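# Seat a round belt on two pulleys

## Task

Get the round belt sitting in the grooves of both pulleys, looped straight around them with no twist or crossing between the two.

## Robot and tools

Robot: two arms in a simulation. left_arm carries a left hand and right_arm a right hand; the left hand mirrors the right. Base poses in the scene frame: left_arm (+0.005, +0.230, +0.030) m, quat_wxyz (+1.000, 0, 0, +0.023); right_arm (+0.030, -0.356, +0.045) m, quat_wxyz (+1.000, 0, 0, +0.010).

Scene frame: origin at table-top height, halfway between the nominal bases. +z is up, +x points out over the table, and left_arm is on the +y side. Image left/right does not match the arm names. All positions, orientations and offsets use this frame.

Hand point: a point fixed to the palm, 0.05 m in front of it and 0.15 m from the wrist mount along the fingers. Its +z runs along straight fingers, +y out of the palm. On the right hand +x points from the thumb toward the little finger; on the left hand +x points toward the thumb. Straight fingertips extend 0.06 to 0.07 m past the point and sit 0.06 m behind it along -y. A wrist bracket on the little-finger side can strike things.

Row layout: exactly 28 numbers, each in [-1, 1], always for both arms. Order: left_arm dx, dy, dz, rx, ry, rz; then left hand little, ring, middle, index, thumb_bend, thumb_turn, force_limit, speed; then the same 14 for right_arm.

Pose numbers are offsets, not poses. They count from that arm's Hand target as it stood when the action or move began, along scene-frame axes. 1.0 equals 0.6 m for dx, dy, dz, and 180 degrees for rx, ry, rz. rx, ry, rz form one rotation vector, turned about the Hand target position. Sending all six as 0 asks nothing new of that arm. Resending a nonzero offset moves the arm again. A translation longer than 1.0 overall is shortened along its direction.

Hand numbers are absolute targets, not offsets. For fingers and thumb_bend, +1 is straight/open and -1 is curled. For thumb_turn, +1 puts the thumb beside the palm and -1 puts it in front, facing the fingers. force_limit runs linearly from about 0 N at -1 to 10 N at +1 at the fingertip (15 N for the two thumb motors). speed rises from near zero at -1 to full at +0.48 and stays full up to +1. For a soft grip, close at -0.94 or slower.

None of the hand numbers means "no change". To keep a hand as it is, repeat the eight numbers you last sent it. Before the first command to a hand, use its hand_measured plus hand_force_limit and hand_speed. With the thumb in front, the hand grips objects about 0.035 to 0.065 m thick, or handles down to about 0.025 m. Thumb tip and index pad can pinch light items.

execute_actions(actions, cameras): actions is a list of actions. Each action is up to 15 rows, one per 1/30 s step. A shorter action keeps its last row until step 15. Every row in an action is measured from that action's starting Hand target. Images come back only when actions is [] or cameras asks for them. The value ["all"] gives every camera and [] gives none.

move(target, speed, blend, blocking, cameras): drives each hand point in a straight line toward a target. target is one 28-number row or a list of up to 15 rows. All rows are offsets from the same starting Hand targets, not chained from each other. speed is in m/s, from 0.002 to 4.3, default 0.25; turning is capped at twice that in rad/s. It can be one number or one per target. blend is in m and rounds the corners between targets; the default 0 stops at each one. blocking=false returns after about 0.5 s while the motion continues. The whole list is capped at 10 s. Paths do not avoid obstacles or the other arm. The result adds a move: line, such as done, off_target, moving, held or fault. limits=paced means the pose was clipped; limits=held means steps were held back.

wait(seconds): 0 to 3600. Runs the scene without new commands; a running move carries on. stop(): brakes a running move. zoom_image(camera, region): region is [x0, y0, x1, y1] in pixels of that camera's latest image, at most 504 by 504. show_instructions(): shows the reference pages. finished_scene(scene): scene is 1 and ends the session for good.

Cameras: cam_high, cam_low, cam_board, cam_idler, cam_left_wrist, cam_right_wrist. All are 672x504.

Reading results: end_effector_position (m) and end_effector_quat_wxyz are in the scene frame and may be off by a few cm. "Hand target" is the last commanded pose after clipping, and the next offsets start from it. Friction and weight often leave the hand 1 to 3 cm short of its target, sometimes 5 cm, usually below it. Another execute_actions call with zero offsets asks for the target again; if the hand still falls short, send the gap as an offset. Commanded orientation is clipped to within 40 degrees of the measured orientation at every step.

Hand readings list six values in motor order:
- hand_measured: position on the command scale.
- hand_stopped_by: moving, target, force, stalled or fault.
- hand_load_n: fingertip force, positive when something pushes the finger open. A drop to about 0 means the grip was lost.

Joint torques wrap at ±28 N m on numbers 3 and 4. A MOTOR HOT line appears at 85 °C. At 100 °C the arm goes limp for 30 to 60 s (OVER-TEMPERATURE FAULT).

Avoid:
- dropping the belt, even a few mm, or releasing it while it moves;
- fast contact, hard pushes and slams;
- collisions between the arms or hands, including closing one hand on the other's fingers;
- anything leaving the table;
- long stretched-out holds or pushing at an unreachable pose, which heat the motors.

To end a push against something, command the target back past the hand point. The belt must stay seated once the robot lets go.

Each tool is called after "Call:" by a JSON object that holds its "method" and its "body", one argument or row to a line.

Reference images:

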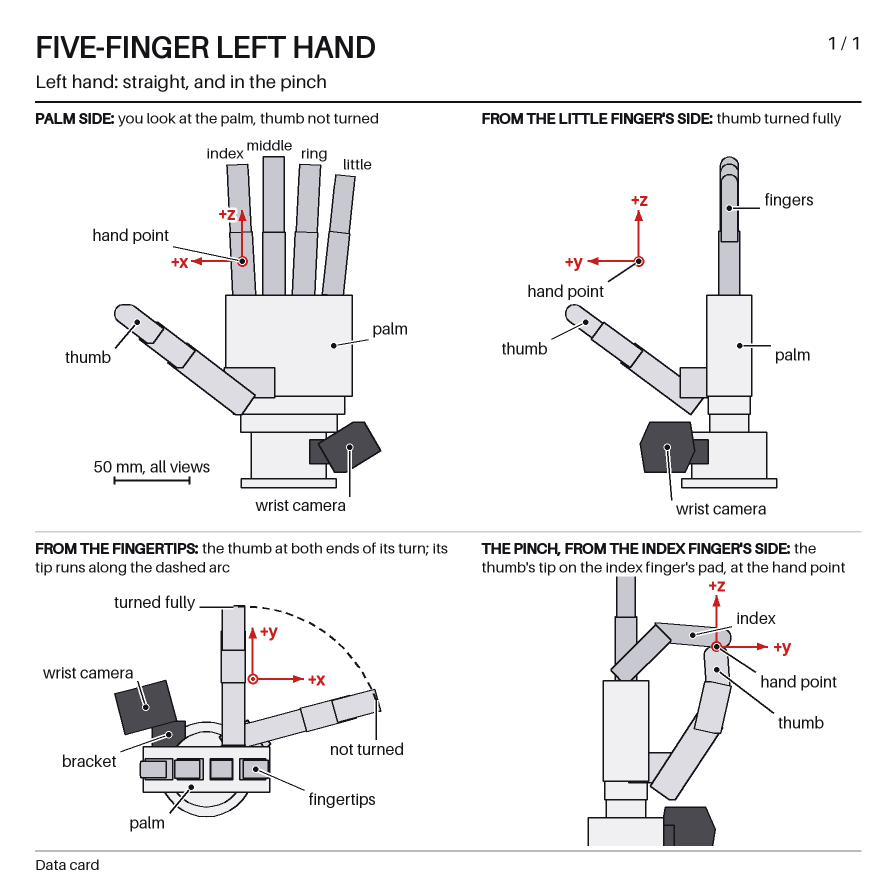

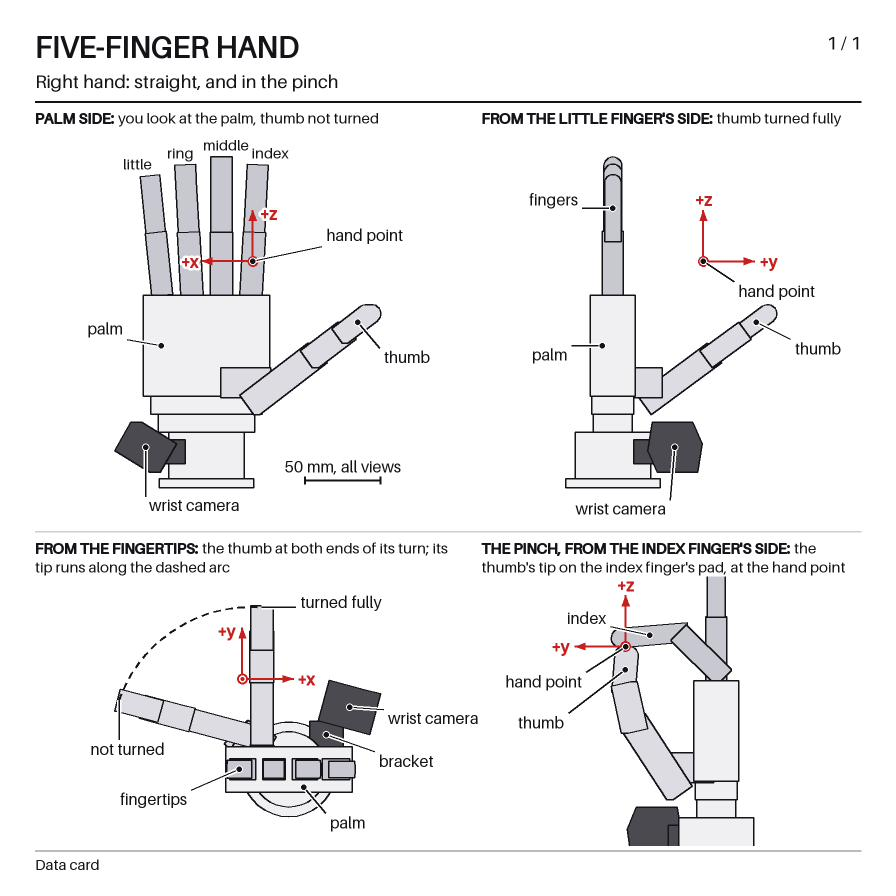

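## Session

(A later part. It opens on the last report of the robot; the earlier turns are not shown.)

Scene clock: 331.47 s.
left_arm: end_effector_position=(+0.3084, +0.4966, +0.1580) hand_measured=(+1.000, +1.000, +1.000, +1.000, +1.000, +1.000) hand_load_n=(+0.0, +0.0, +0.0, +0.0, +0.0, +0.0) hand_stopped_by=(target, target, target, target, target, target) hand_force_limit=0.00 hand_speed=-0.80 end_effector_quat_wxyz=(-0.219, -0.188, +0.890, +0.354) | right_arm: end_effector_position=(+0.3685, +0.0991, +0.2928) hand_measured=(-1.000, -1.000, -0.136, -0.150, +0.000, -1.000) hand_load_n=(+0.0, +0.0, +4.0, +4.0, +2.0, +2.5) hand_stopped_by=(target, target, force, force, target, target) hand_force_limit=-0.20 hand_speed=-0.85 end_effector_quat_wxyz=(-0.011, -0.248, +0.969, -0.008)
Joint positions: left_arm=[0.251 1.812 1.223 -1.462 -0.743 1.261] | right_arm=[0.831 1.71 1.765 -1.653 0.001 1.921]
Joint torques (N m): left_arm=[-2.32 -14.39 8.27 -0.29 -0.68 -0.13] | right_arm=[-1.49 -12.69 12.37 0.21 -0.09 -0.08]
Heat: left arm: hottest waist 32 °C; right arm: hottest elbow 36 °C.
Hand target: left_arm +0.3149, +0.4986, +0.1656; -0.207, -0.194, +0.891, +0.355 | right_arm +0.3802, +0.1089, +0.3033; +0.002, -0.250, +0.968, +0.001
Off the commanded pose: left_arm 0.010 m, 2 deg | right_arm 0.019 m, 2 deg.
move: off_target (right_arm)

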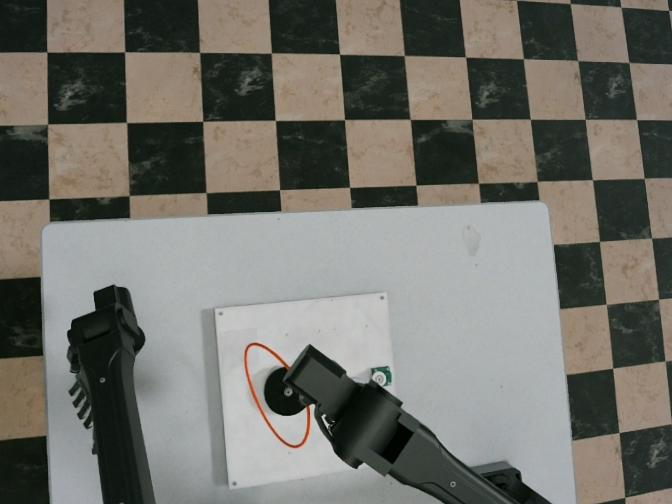

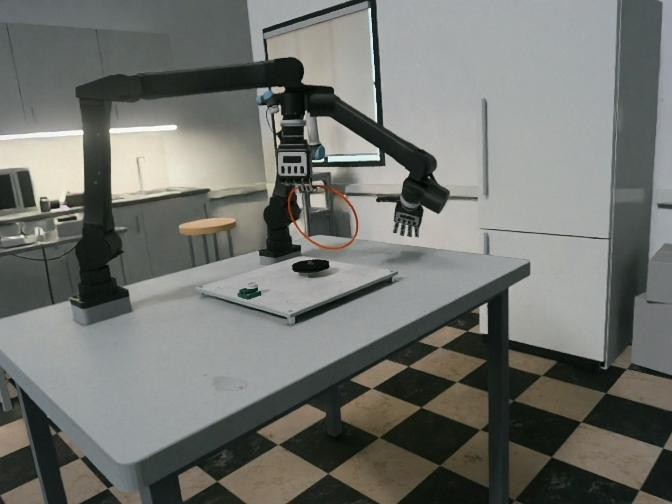

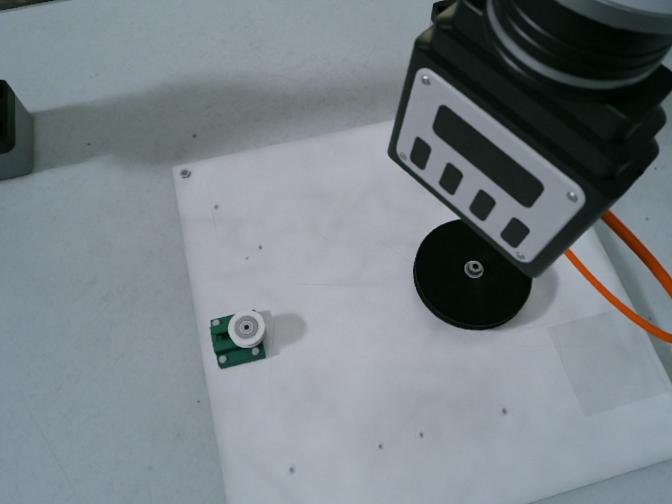

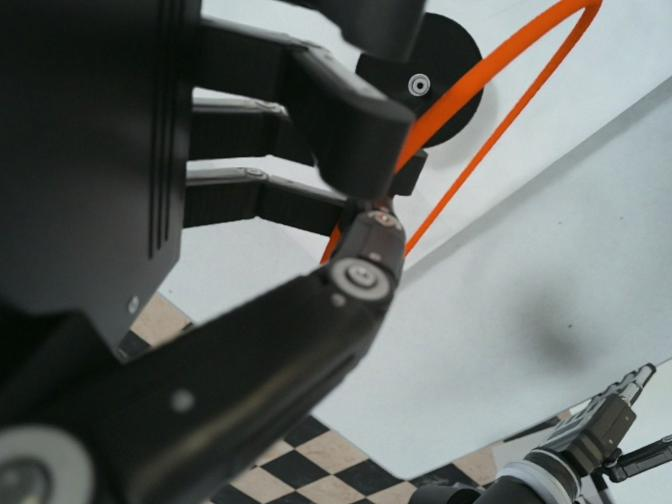

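Call:
{"method": "move", "body": {
  "target": [0,0,0,0,0,0,1,1,1,1,1,1,0,-0.8,0,0,-0.045,0,0,0,-1,-1,-0.4,-0.4,0.0,-1,-0.2,-0.85],
  "speed": 0.05,
  "cameras": ["cam_high","cam_low","cam_board","cam_right_wrist"]
}}

Call:
{"method": "zoom_image", "body": {
  "camera": "cam_low",
  "region": [270, 200, 380, 300]
}}

Call:
{"method": "zoom_image", "body": {
  "camera": "cam_high",
  "region": [200, 310, 420, 474]
}}

Scene clock: 343.07 s.
left_arm: end_effector_position=(+0.3084, +0.4966, +0.1580) hand_measured=(+1.000, +1.000, +1.000, +1.000, +1.000, +1.000) hand_load_n=(+0.0, +0.0, +0.0, +0.0, +0.0, +0.0) hand_stopped_by=(target, target, target, target, target, target) hand_force_limit=0.00 hand_speed=-0.80 end_effector_quat_wxyz=(-0.219, -0.188, +0.890, +0.354) | right_arm: end_effector_position=(+0.3753, +0.1070, +0.2866) hand_measured=(-1.000, -1.000, -0.136, -0.150, +0.000, -1.000) hand_load_n=(+0.0, +0.0, +4.0, +4.0, +2.0, +2.0) hand_stopped_by=(target, target, force, force, target, target) hand_force_limit=-0.20 hand_speed=-0.85 end_effector_quat_wxyz=(+0.004, -0.248, +0.969, +0.003)
Joint positions: left_arm=[0.251 1.812 1.223 -1.462 -0.743 1.261] | right_arm=[0.831 1.711 1.746 -1.596 0.001 1.92]
Joint torques (N m): left_arm=[-2.26 -14.39 8.27 -0.29 -0.68 -0.13] | right_arm=[-1.49 -12.63 8.2 0.87 -0.1 -0.07]
Heat: left arm: hottest waist 32 °C; right arm: hottest elbow 36 °C.
Hand target: left_arm +0.3149, +0.4986, +0.1656; -0.207, -0.194, +0.891, +0.355 | right_arm +0.3802, +0.1089, +0.2762; +0.001, -0.250, +0.968, +0.001
Off the commanded pose: left_arm 0.010 m, 2 deg | right_arm 0.012 m, 0 deg.
move: off_target (right_arm)

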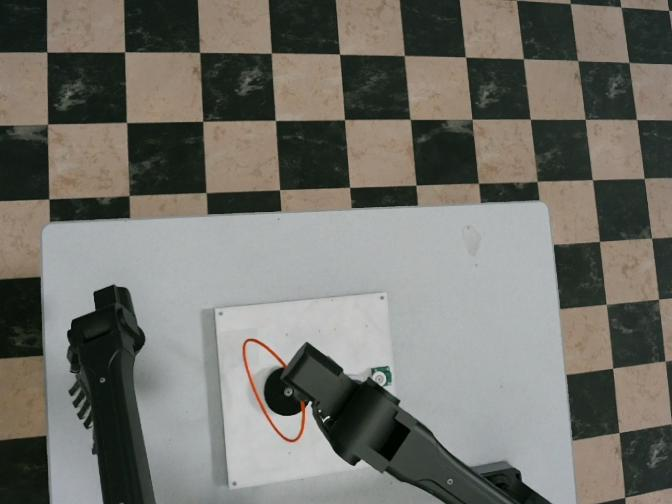

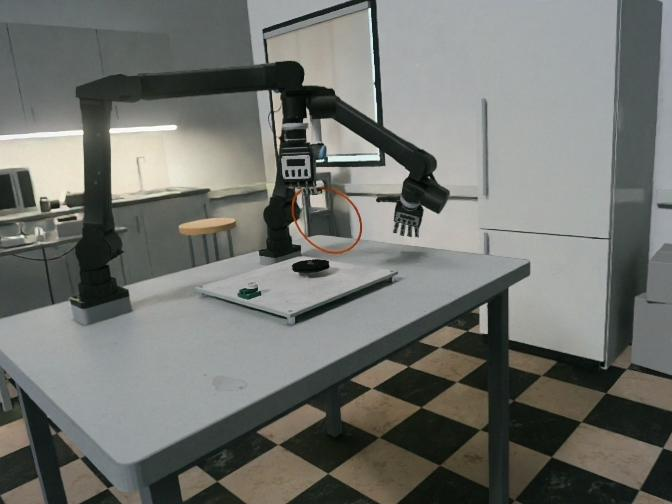

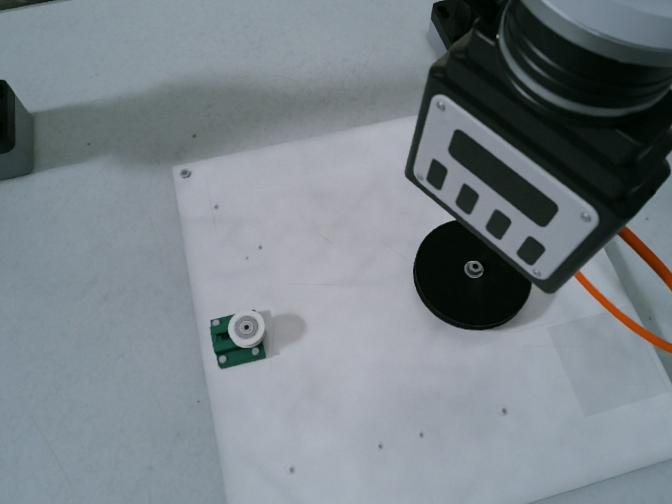

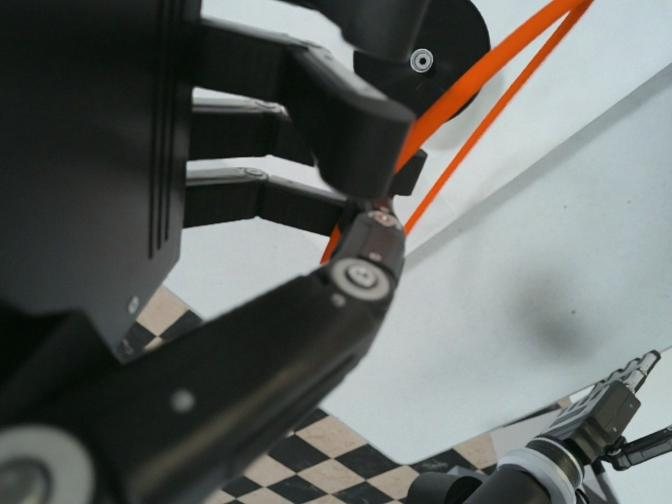

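Scaled by 4.582 from the camera's image (finer frame: 960x720).

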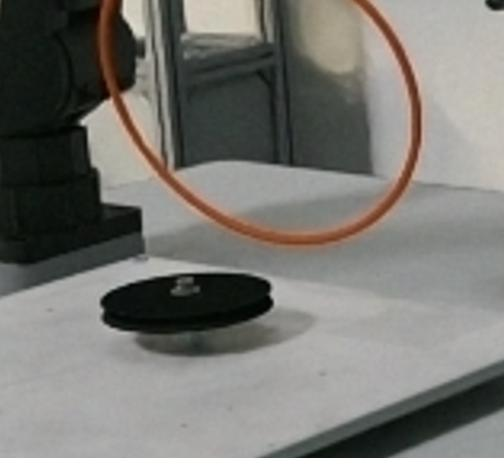

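Scaled by 2.291 from the camera's image (finer frame: 960x720).

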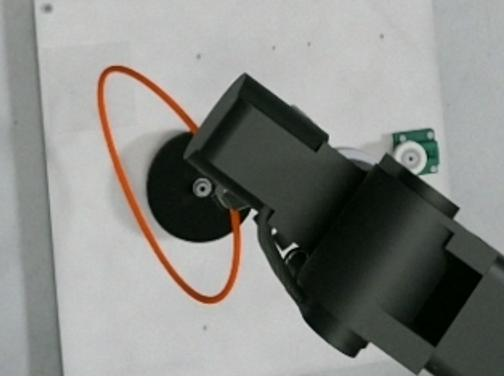

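Call:
{"method": "move", "body": {
  "target": [0,0,0,0,0,0,1,1,1,1,1,1,0,-0.8,0,0,-0.035,0,0,0,-1,-1,-0.4,-0.4,0.0,-1,-0.2,-0.85],
  "speed": 0.05,
  "cameras": ["cam_high","cam_low","cam_board","cam_right_wrist"]
}}

Call:
{"method": "zoom_image", "body": {
  "camera": "cam_low",
  "region": [270, 200, 380, 300]
}}

Call:
{"method": "zoom_image", "body": {
  "camera": "cam_high",
  "region": [200, 310, 420, 474]
}}

Scene clock: 349.77 s.
left_arm: end_effector_position=(+0.3084, +0.4966, +0.1580) hand_measured=(+1.000, +1.000, +1.000, +1.000, +1.000, +1.000) hand_load_n=(+0.0, +0.0, +0.0, +0.0, +0.0, +0.0) hand_stopped_by=(target, target, target, target, target, target) hand_force_limit=0.00 hand_speed=-0.80 end_effector_quat_wxyz=(-0.219, -0.188, +0.890, +0.354) | right_arm: end_effector_position=(+0.3757, +0.1074, +0.2659) hand_measured=(-1.000, -1.000, -0.136, -0.150, +0.000, -1.000) hand_load_n=(+0.0, +0.5, +4.0, +3.5, +2.5, +2.0) hand_stopped_by=(target, target, force, force, target, target) hand_force_limit=-0.20 hand_speed=-0.85 end_effector_quat_wxyz=(+0.005, -0.248, +0.969, +0.003)
Joint positions: left_arm=[0.251 1.812 1.223 -1.462 -0.743 1.261] | right_arm=[0.831 1.711 1.692 -1.541 0.001 1.92]
Joint torques (N m): left_arm=[-2.32 -14.39 8.27 -0.29 -0.68 -0.13] | right_arm=[-1.26 -12.81 8.16 0.81 -0.12 -0.08]
Heat: left arm: hottest waist 32 °C; right arm: hottest elbow 36 °C.
Hand target: left_arm +0.3149, +0.4986, +0.1656; -0.207, -0.194, +0.891, +0.355 | right_arm +0.3802, +0.1088, +0.2553; +0.002, -0.250, +0.968, +0.001
Off the commanded pose: left_arm 0.010 m, 2 deg | right_arm 0.012 m, 0 deg.
move: off_target (right_arm)

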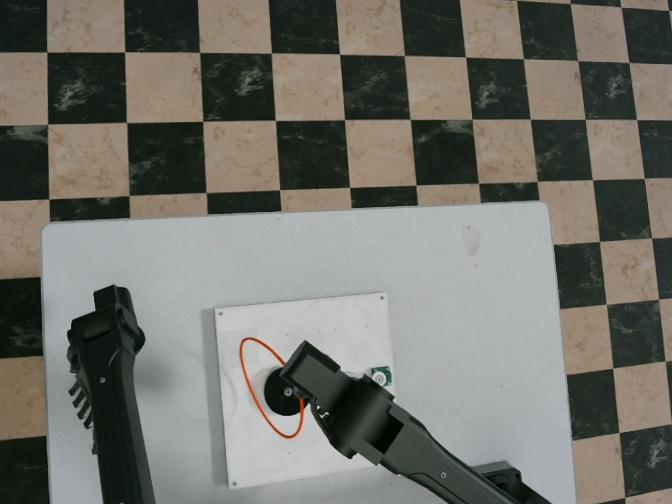

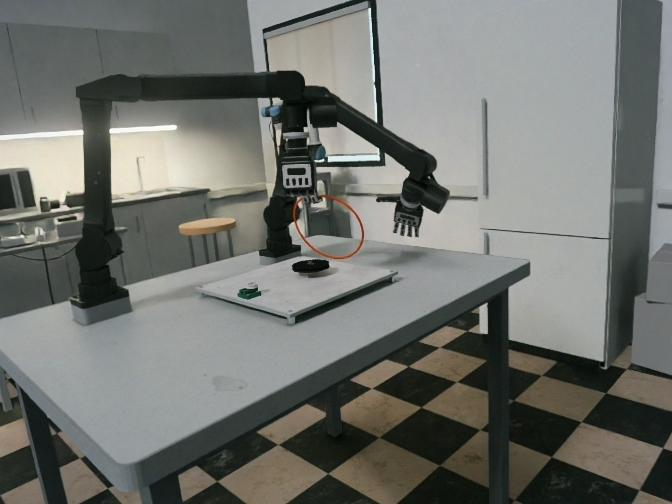

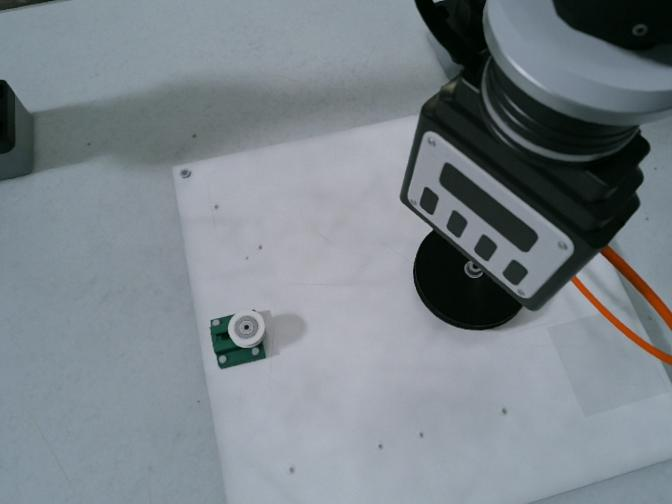

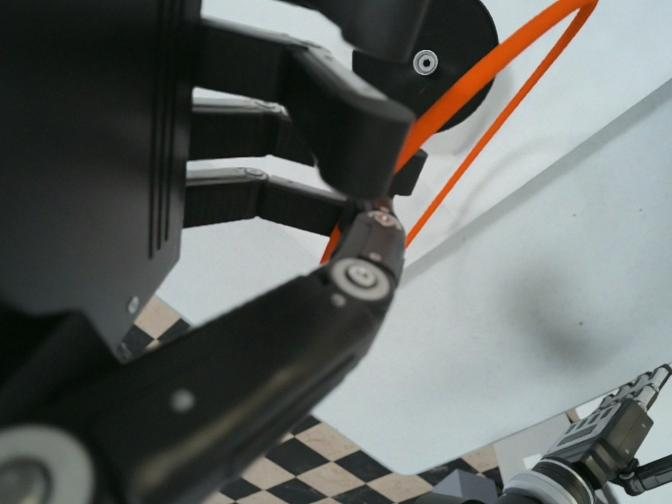

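Scaled by 4.582 from the camera's image (finer frame: 960x720).

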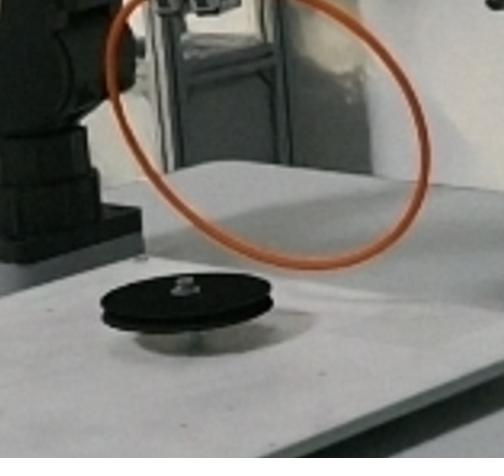

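Scaled by 2.291 from the camera's image (finer frame: 960x720).

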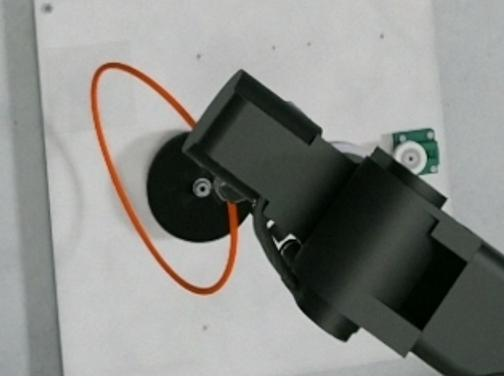

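Call:
{"method": "move", "body": {
  "target": [0,0,0,0,0,0,1,1,1,1,1,1,0,-0.8,-0.05,-0.035,-0.012,0,0,-0.05,-1,-1,-0.4,-0.4,0.0,-1,-0.2,-0.85],
  "speed": 0.05,
  "cameras": ["cam_high","cam_low","cam_right_wrist"]
}}

Call:
{"method": "zoom_image", "body": {
  "camera": "cam_low",
  "region": [270, 200, 380, 300]
}}

Call:
{"method": "zoom_image", "body": {
  "camera": "cam_high",
  "region": [200, 310, 420, 474]
}}

Scene clock: 367.20 s.
left_arm: end_effector_position=(+0.3084, +0.4966, +0.1580) hand_measured=(+1.000, +1.000, +1.000, +1.000, +1.000, +1.000) hand_load_n=(+0.0, +0.0, +0.0, +0.0, +0.0, +0.0) hand_stopped_by=(target, target, target, target, target, target) hand_force_limit=0.00 hand_speed=-0.80 end_effector_quat_wxyz=(-0.219, -0.188, +0.890, +0.354) | right_arm: end_effector_position=(+0.3534, +0.0846, +0.2390) hand_measured=(-1.000, -1.000, -0.136, -0.150, +0.000, -1.000) hand_load_n=(+0.0, +0.0, +4.0, +4.0, +2.0, +2.0) hand_stopped_by=(target, target, force, force, target, target) hand_force_limit=-0.20 hand_speed=-0.85 end_effector_quat_wxyz=(-0.009, -0.173, +0.985, -0.008)
Joint positions: left_arm=[0.251 1.812 1.223 -1.462 -0.743 1.261] | right_arm=[0.851 1.639 1.535 -1.492 0.001 2.094]
Joint torques (N m): left_arm=[-2.32 -14.39 8.27 -0.29 -0.68 -0.13] | right_arm=[-0.26 -14.27 7.9 0.79 -0.1 0.06]
Heat: left arm: hottest waist 32 °C; right arm: hottest elbow 35 °C.
Hand target: left_arm +0.3149, +0.4986, +0.1656; -0.207, -0.194, +0.891, +0.355 | right_arm +0.3503, +0.0879, +0.2482; +0.002, -0.173, +0.985, +0.001
Off the commanded pose: left_arm 0.010 m, 2 deg | right_arm 0.010 m, 2 deg.
move: done

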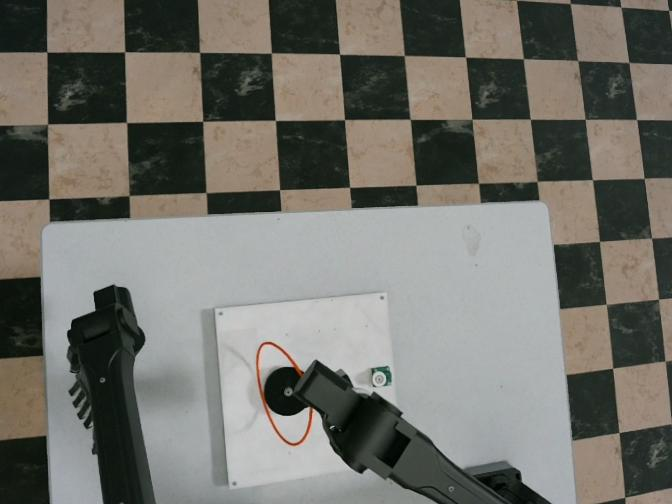

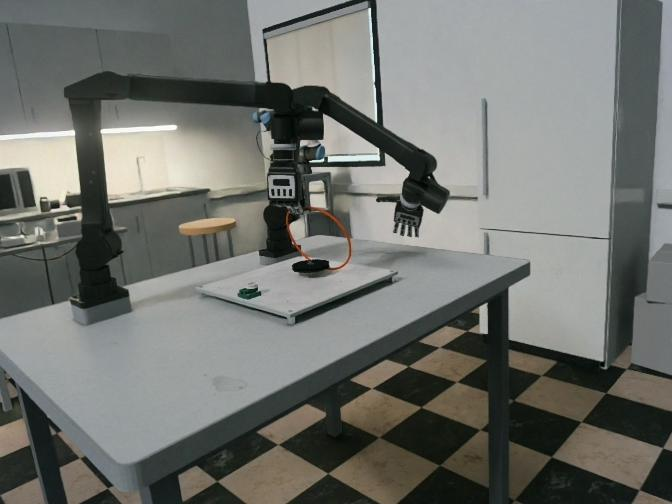

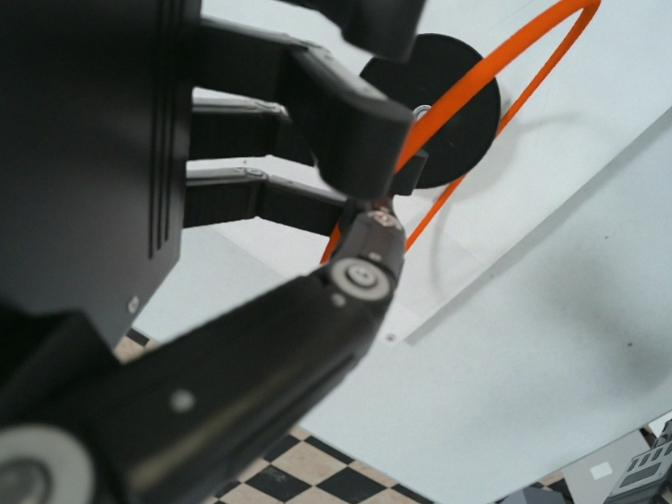

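Scaled by 4.582 from the camera's image (finer frame: 960x720).

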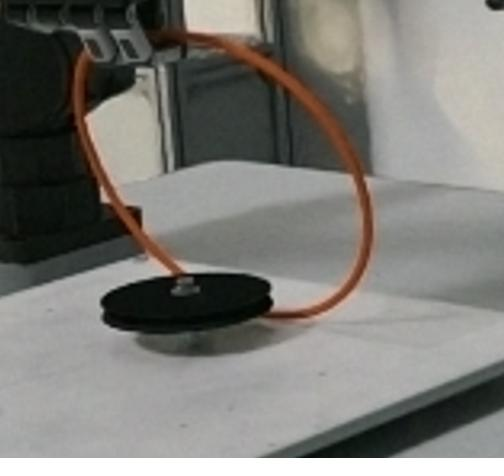

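Scaled by 2.291 from the camera's image (finer frame: 960x720).

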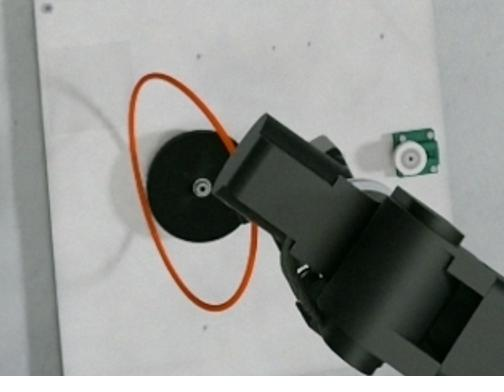

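Call:
{"method": "move", "body": {
  "target": [0,0,0,0,0,0,1,1,1,1,1,1,0,-0.8,-0.007,0.019,0.038,0,0,0,-1,-1,-0.4,-0.4,0.0,-1,-0.2,-0.85],
  "speed": 0.05,
  "cameras": ["cam_high","cam_low","cam_right_wrist"]
}}

Call:
{"method": "zoom_image", "body": {
  "camera": "cam_low",
  "region": [270, 200, 380, 300]
}}

Call:
{"method": "zoom_image", "body": {
  "camera": "cam_high",
  "region": [200, 310, 420, 474]
}}

Scene clock: 375.87 s.
left_arm: end_effector_position=(+0.3084, +0.4966, +0.1580) hand_measured=(+1.000, +1.000, +1.000, +1.000, +1.000, +1.000) hand_load_n=(+0.0, +0.0, +0.0, +0.0, -0.5, +0.0) hand_stopped_by=(target, target, target, target, target, target) hand_force_limit=0.00 hand_speed=-0.80 end_effector_quat_wxyz=(-0.219, -0.188, +0.890, +0.354) | right_arm: end_effector_position=(+0.3422, +0.0887, +0.2453) hand_measured=(-1.000, -1.000, -0.136, -0.150, +0.000, -1.000) hand_load_n=(+0.0, +0.0, +4.0, +4.0, +2.0, +2.0) hand_stopped_by=(target, target, force, force, target, target) hand_force_limit=-0.20 hand_speed=-0.85 end_effector_quat_wxyz=(-0.016, -0.174, +0.985, -0.014)
Joint positions: left_arm=[0.251 1.812 1.223 -1.462 -0.743 1.261] | right_arm=[0.874 1.639 1.553 -1.527 0.001 2.116]
Joint torques (N m): left_arm=[-2.32 -14.39 8.27 -0.29 -0.68 -0.13] | right_arm=[-0.5 -13.39 12.12 -0.39 -0.1 0.08]
Heat: left arm: hottest waist 32 °C; right arm: hottest elbow 35 °C.
Hand target: left_arm +0.3149, +0.4986, +0.1656; -0.207, -0.194, +0.891, +0.355 | right_arm +0.3460, +0.0992, +0.2710; +0.002, -0.173, +0.985, +0.001
Off the commanded pose: left_arm 0.010 m, 2 deg | right_arm 0.028 m, 3 deg.
move: off_target (right_arm)

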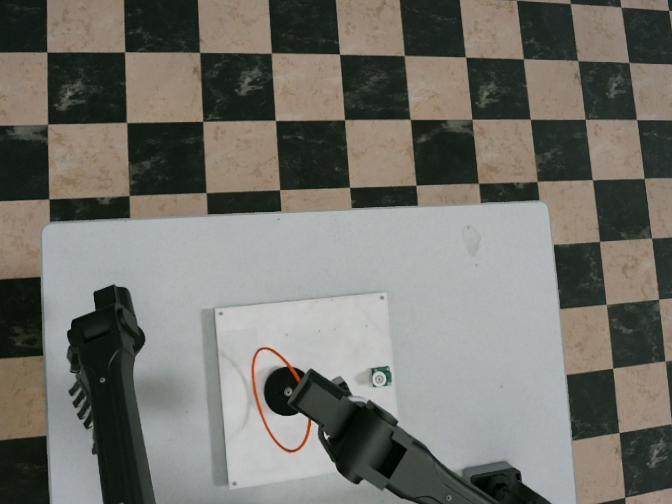

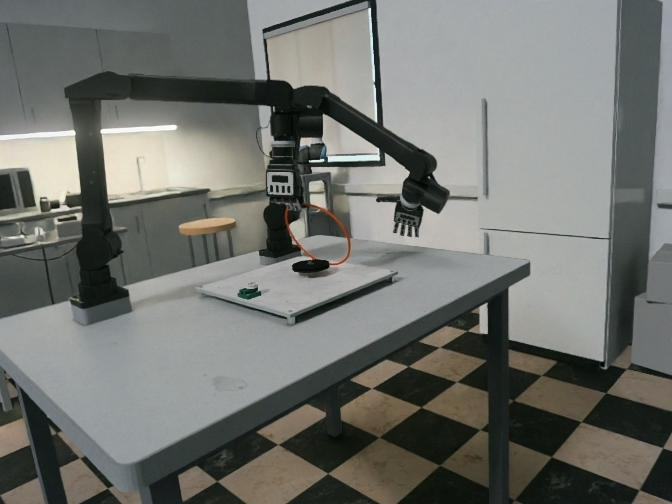

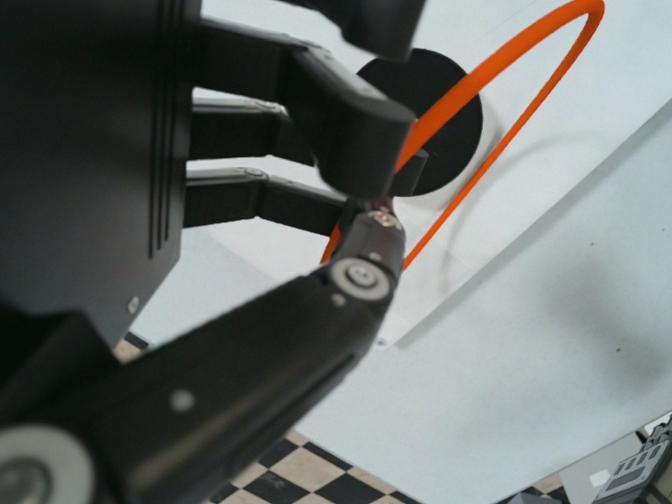

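Scaled by 4.582 from the camera's image (finer frame: 960x720).

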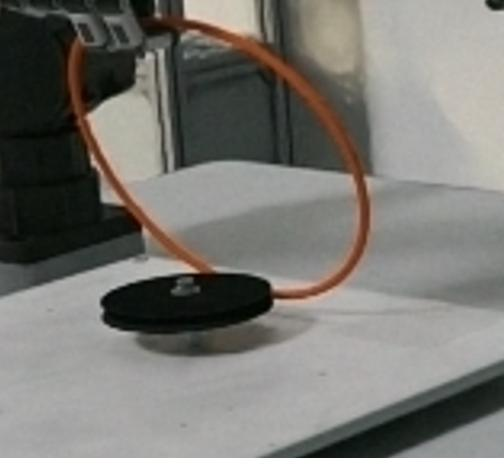

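Scaled by 2.291 from the camera's image (finer frame: 960x720).

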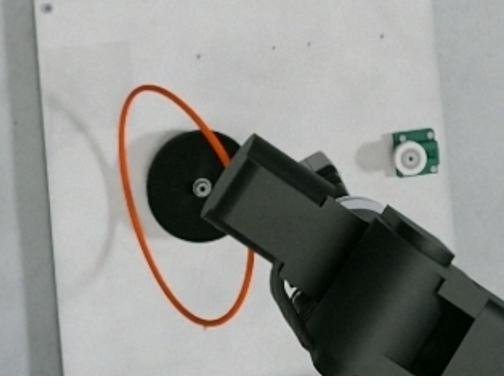

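Call:
{"method": "move", "body": {
  "target": [0,0,0,0,0,0,1,1,1,1,1,1,0,-0.8,0,0,0.026,0,0,0,-1,-1,-0.4,-0.4,0.0,-1,-0.2,-0.85],
  "speed": 0.05,
  "cameras": ["cam_high","cam_low","cam_right_wrist"]
}}

Call:
{"method": "zoom_image", "body": {
  "camera": "cam_low",
  "region": [270, 200, 380, 300]
}}

Call:
{"method": "zoom_image", "body": {
  "camera": "cam_high",
  "region": [200, 310, 420, 474]
}}

Scene clock: 380.93 s.
left_arm: end_effector_position=(+0.3084, +0.4966, +0.1580) hand_measured=(+1.000, +1.000, +1.000, +1.000, +1.000, +1.000) hand_load_n=(+0.0, +0.0, +0.0, +0.0, +0.0, +0.0) hand_stopped_by=(target, target, target, target, target, target) hand_force_limit=0.00 hand_speed=-0.80 end_effector_quat_wxyz=(-0.219, -0.188, +0.890, +0.354) | right_arm: end_effector_position=(+0.3430, +0.0896, +0.2610) hand_measured=(-1.000, -1.000, -0.136, -0.150, +0.000, -1.000) hand_load_n=(+0.0, +0.0, +4.0, +4.0, +2.0, +2.5) hand_stopped_by=(target, target, force, force, target, target) hand_force_limit=-0.20 hand_speed=-0.85 end_effector_quat_wxyz=(-0.015, -0.173, +0.985, -0.014)
Joint positions: left_arm=[0.251 1.812 1.223 -1.462 -0.743 1.261] | right_arm=[0.874 1.639 1.595 -1.568 0.001 2.116]
Joint torques (N m): left_arm=[-2.32 -14.39 8.27 -0.29 -0.68 -0.13] | right_arm=[-0.26 -12.92 12 -0.03 -0.1 0.06]
Heat: left arm: hottest waist 32 °C; right arm: hottest elbow 35 °C.
Hand target: left_arm +0.3149, +0.4986, +0.1656; -0.207, -0.194, +0.891, +0.355 | right_arm +0.3460, +0.0991, +0.2864; +0.001, -0.173, +0.985, +0.001
Off the commanded pose: left_arm 0.010 m, 2 deg | right_arm 0.027 m, 3 deg.
move: off_target (right_arm)

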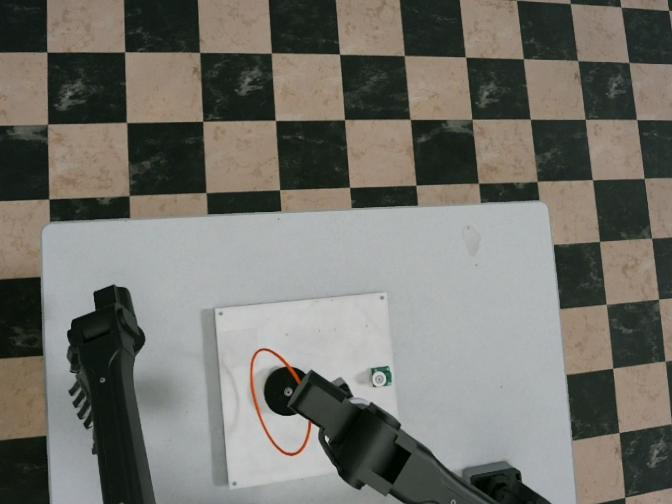

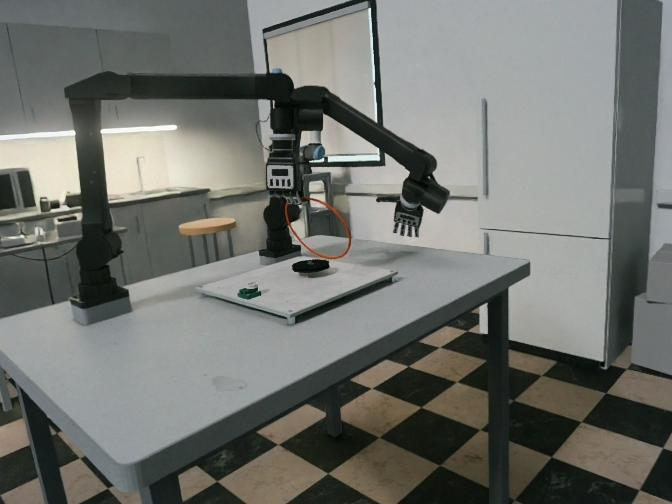

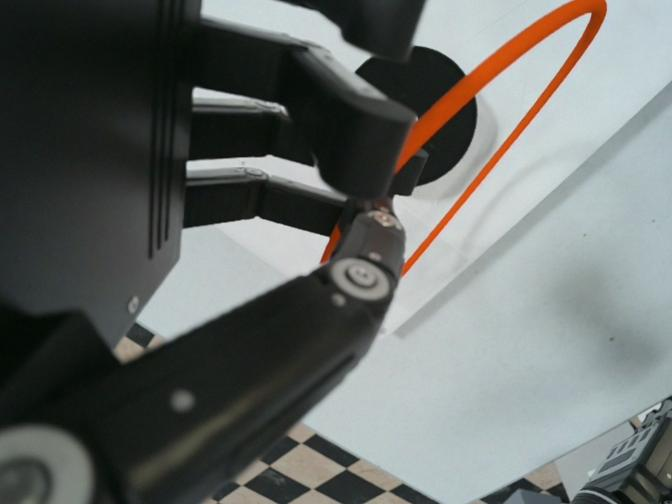

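Scaled by 4.582 from the camera's image (finer frame: 960x720).

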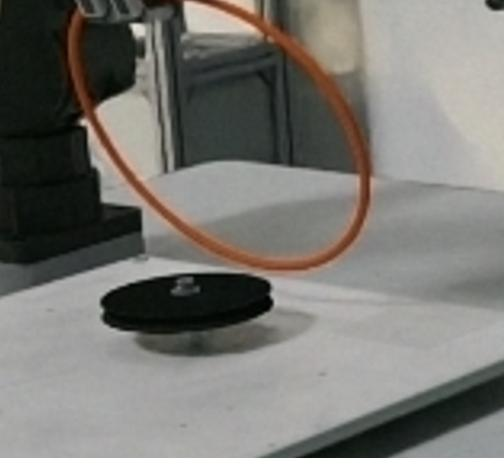

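Scaled by 2.291 from the camera's image (finer frame: 960x720).

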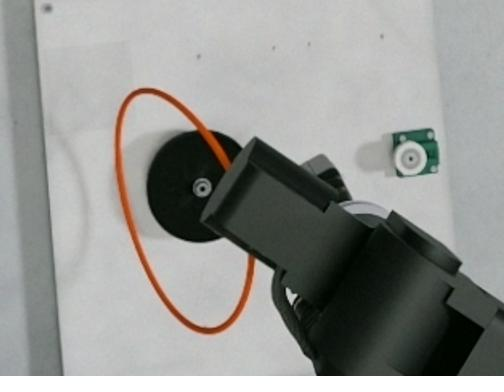

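Call:
{"method": "move", "body": {
  "target": [0,0,0,0,0,0,1,1,1,1,1,1,0,-0.8,0.013,-0.038,-0.010,0,0,0,-1,-1,-0.4,-0.4,0.0,-1,-0.2,-0.85],
  "speed": 0.05,
  "cameras": ["cam_high","cam_low","cam_right_wrist"]
}}

Call:
{"method": "zoom_image", "body": {
  "camera": "cam_low",
  "region": [270, 200, 380, 300]
}}

Call:
{"method": "zoom_image", "body": {
  "camera": "cam_high",
  "region": [200, 310, 420, 474]
}}

Scene clock: 385.40 s.
left_arm: end_effector_position=(+0.3084, +0.4966, +0.1580) hand_measured=(+1.000, +1.000, +1.000, +1.000, +1.000, +1.000) hand_load_n=(+0.0, +0.0, +0.0, +0.0, +0.0, +0.0) hand_stopped_by=(target, target, target, target, target, target) hand_force_limit=0.00 hand_speed=-0.80 end_effector_quat_wxyz=(-0.219, -0.188, +0.890, +0.354) | right_arm: end_effector_position=(+0.3530, +0.0785, +0.2739) hand_measured=(-1.000, -1.000, -0.136, -0.150, +0.000, -1.000) hand_load_n=(+0.5, +0.0, +4.0, +4.0, +2.0, +2.0) hand_stopped_by=(target, target, force, force, target, target) hand_force_limit=-0.20 hand_speed=-0.85 end_effector_quat_wxyz=(-0.006, -0.171, +0.985, -0.006)
Joint positions: left_arm=[0.251 1.812 1.223 -1.462 -0.743 1.261] | right_arm=[0.845 1.615 1.595 -1.568 0.001 2.092]
Joint torques (N m): left_arm=[-2.32 -14.39 8.27 -0.29 -0.68 -0.13] | right_arm=[-1.26 -14.56 7.95 0.64 -0.09 -0.05]
Heat: left arm: hottest waist 32 °C; right arm: hottest elbow 36 °C.
Hand target: left_arm +0.3149, +0.4986, +0.1656; -0.207, -0.194, +0.891, +0.355 | right_arm +0.3538, +0.0764, +0.2804; +0.002, -0.173, +0.985, +0.001
Off the commanded pose: left_arm 0.010 m, 2 deg | right_arm 0.007 m, 1 deg.
move: done

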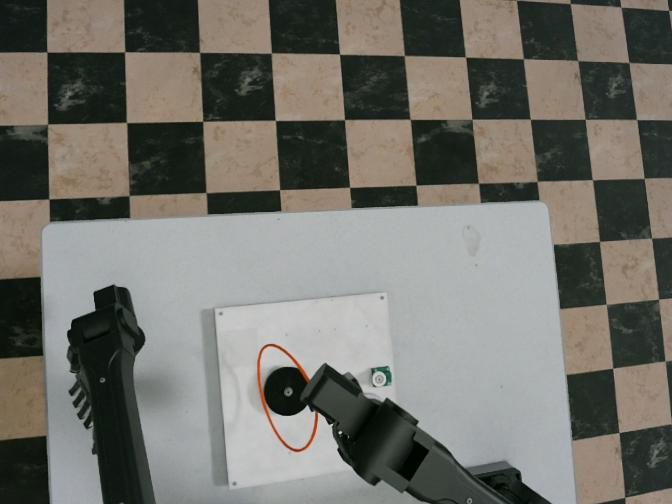

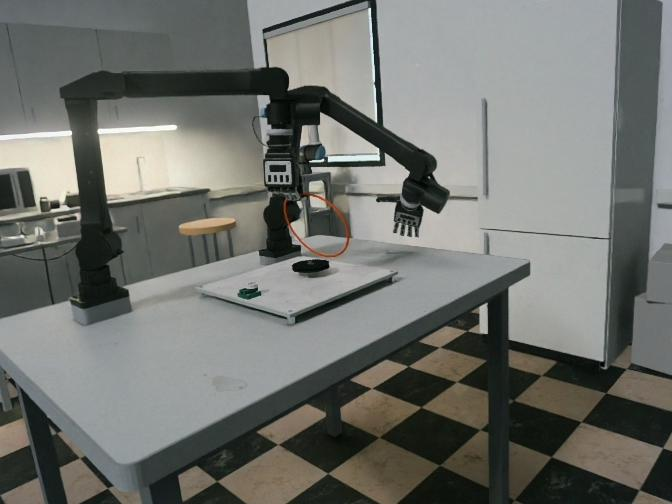

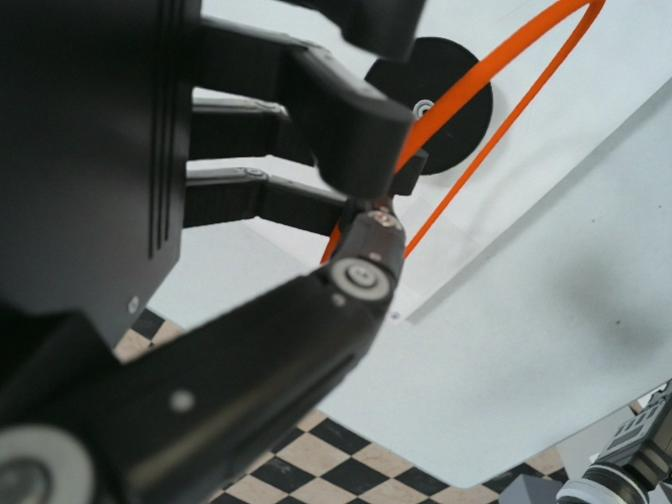

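Scaled by 4.582 from the camera's image (finer frame: 960x720).

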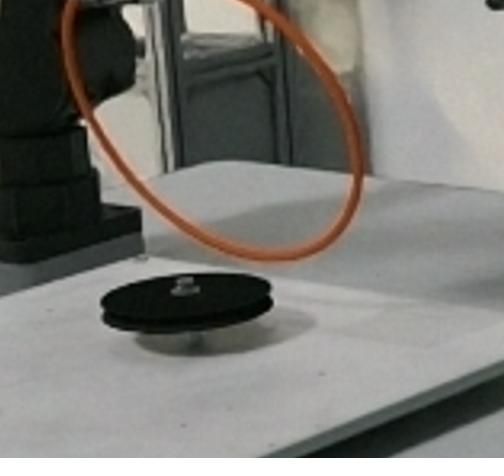

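Scaled by 2.291 from the camera's image (finer frame: 960x720).

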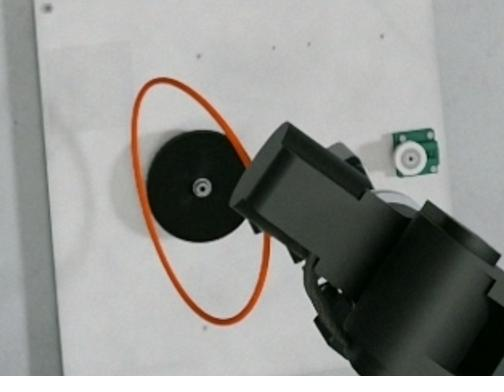

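Call:
{"method": "move", "body": {
  "target": [0,0,0,0,0,0,1,1,1,1,1,1,0,-0.8,-0.008,0.023,-0.055,0,0,0,-1,-1,-0.4,-0.4,0.0,-1,-0.2,-0.85],
  "speed": 0.05,
  "cameras": ["cam_high","cam_low"]
}}

Call:
{"method": "zoom_image", "body": {
  "camera": "cam_low",
  "region": [270, 200, 380, 300]
}}

Call:
{"method": "zoom_image", "body": {
  "camera": "cam_high",
  "region": [200, 310, 420, 474]
}}

Scene clock: 392.60 s.
left_arm: end_effector_position=(+0.3084, +0.4966, +0.1580) hand_measured=(+1.000, +1.000, +1.000, +1.000, +1.000, +1.000) hand_load_n=(+0.0, +0.5, +0.0, +0.0, +0.0, +0.0) hand_stopped_by=(target, target, target, target, target, target) hand_force_limit=0.00 hand_speed=-0.80 end_effector_quat_wxyz=(-0.219, -0.188, +0.890, +0.354) | right_arm: end_effector_position=(+0.3499, +0.0857, +0.2525) hand_measured=(-1.000, -1.000, -0.136, -0.150, +0.000, -1.000) hand_load_n=(+0.0, +0.0, +4.0, +4.0, +2.5, +2.0) hand_stopped_by=(target, target, force, force, target, target) hand_force_limit=-0.20 hand_speed=-0.85 end_effector_quat_wxyz=(+0.001, -0.174, +0.985, +0.000)
Joint positions: left_arm=[0.251 1.812 1.223 -1.462 -0.743 1.261] | right_arm=[0.858 1.615 1.536 -1.491 0.001 2.1]
Joint torques (N m): left_arm=[-2.32 -14.39 8.27 -0.31 -0.68 -0.13] | right_arm=[-0.44 -11.99 8.09 0.81 -0.11 0.13]
Heat: left arm: hottest waist 32 °C; right arm: hottest elbow 36 °C.
Hand target: left_arm +0.3149, +0.4986, +0.1656; -0.207, -0.194, +0.891, +0.355 | right_arm +0.3490, +0.0902, +0.2475; +0.002, -0.173, +0.985, +0.001
Off the commanded pose: left_arm 0.010 m, 2 deg | right_arm 0.007 m, 0 deg.
move: done

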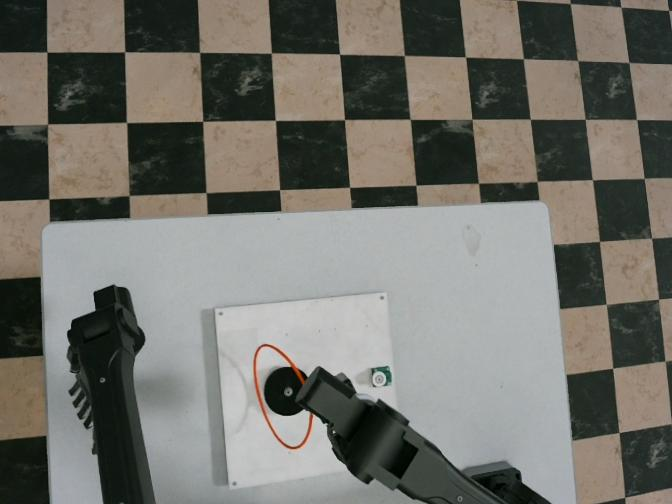

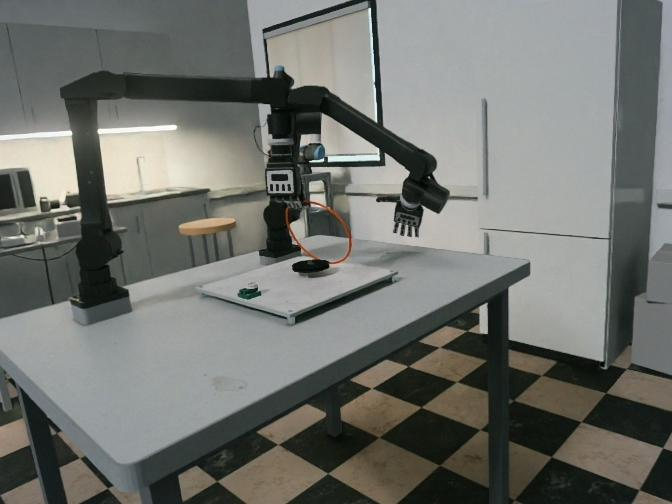

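Scaled by 4.582 from the camera's image (finer frame: 960x720).

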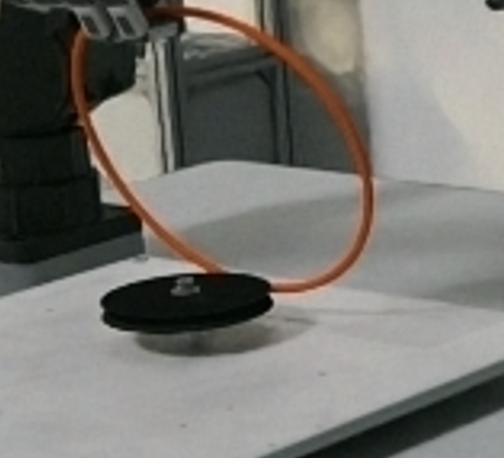

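Scaled by 2.291 from the camera's image (finer frame: 960x720).

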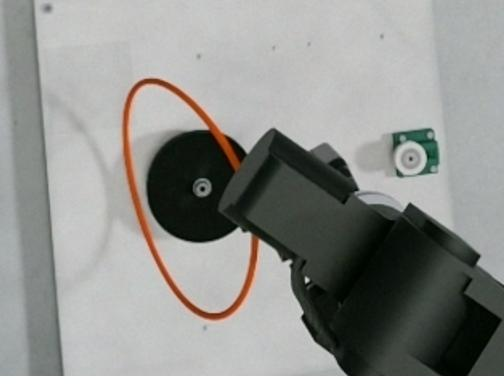

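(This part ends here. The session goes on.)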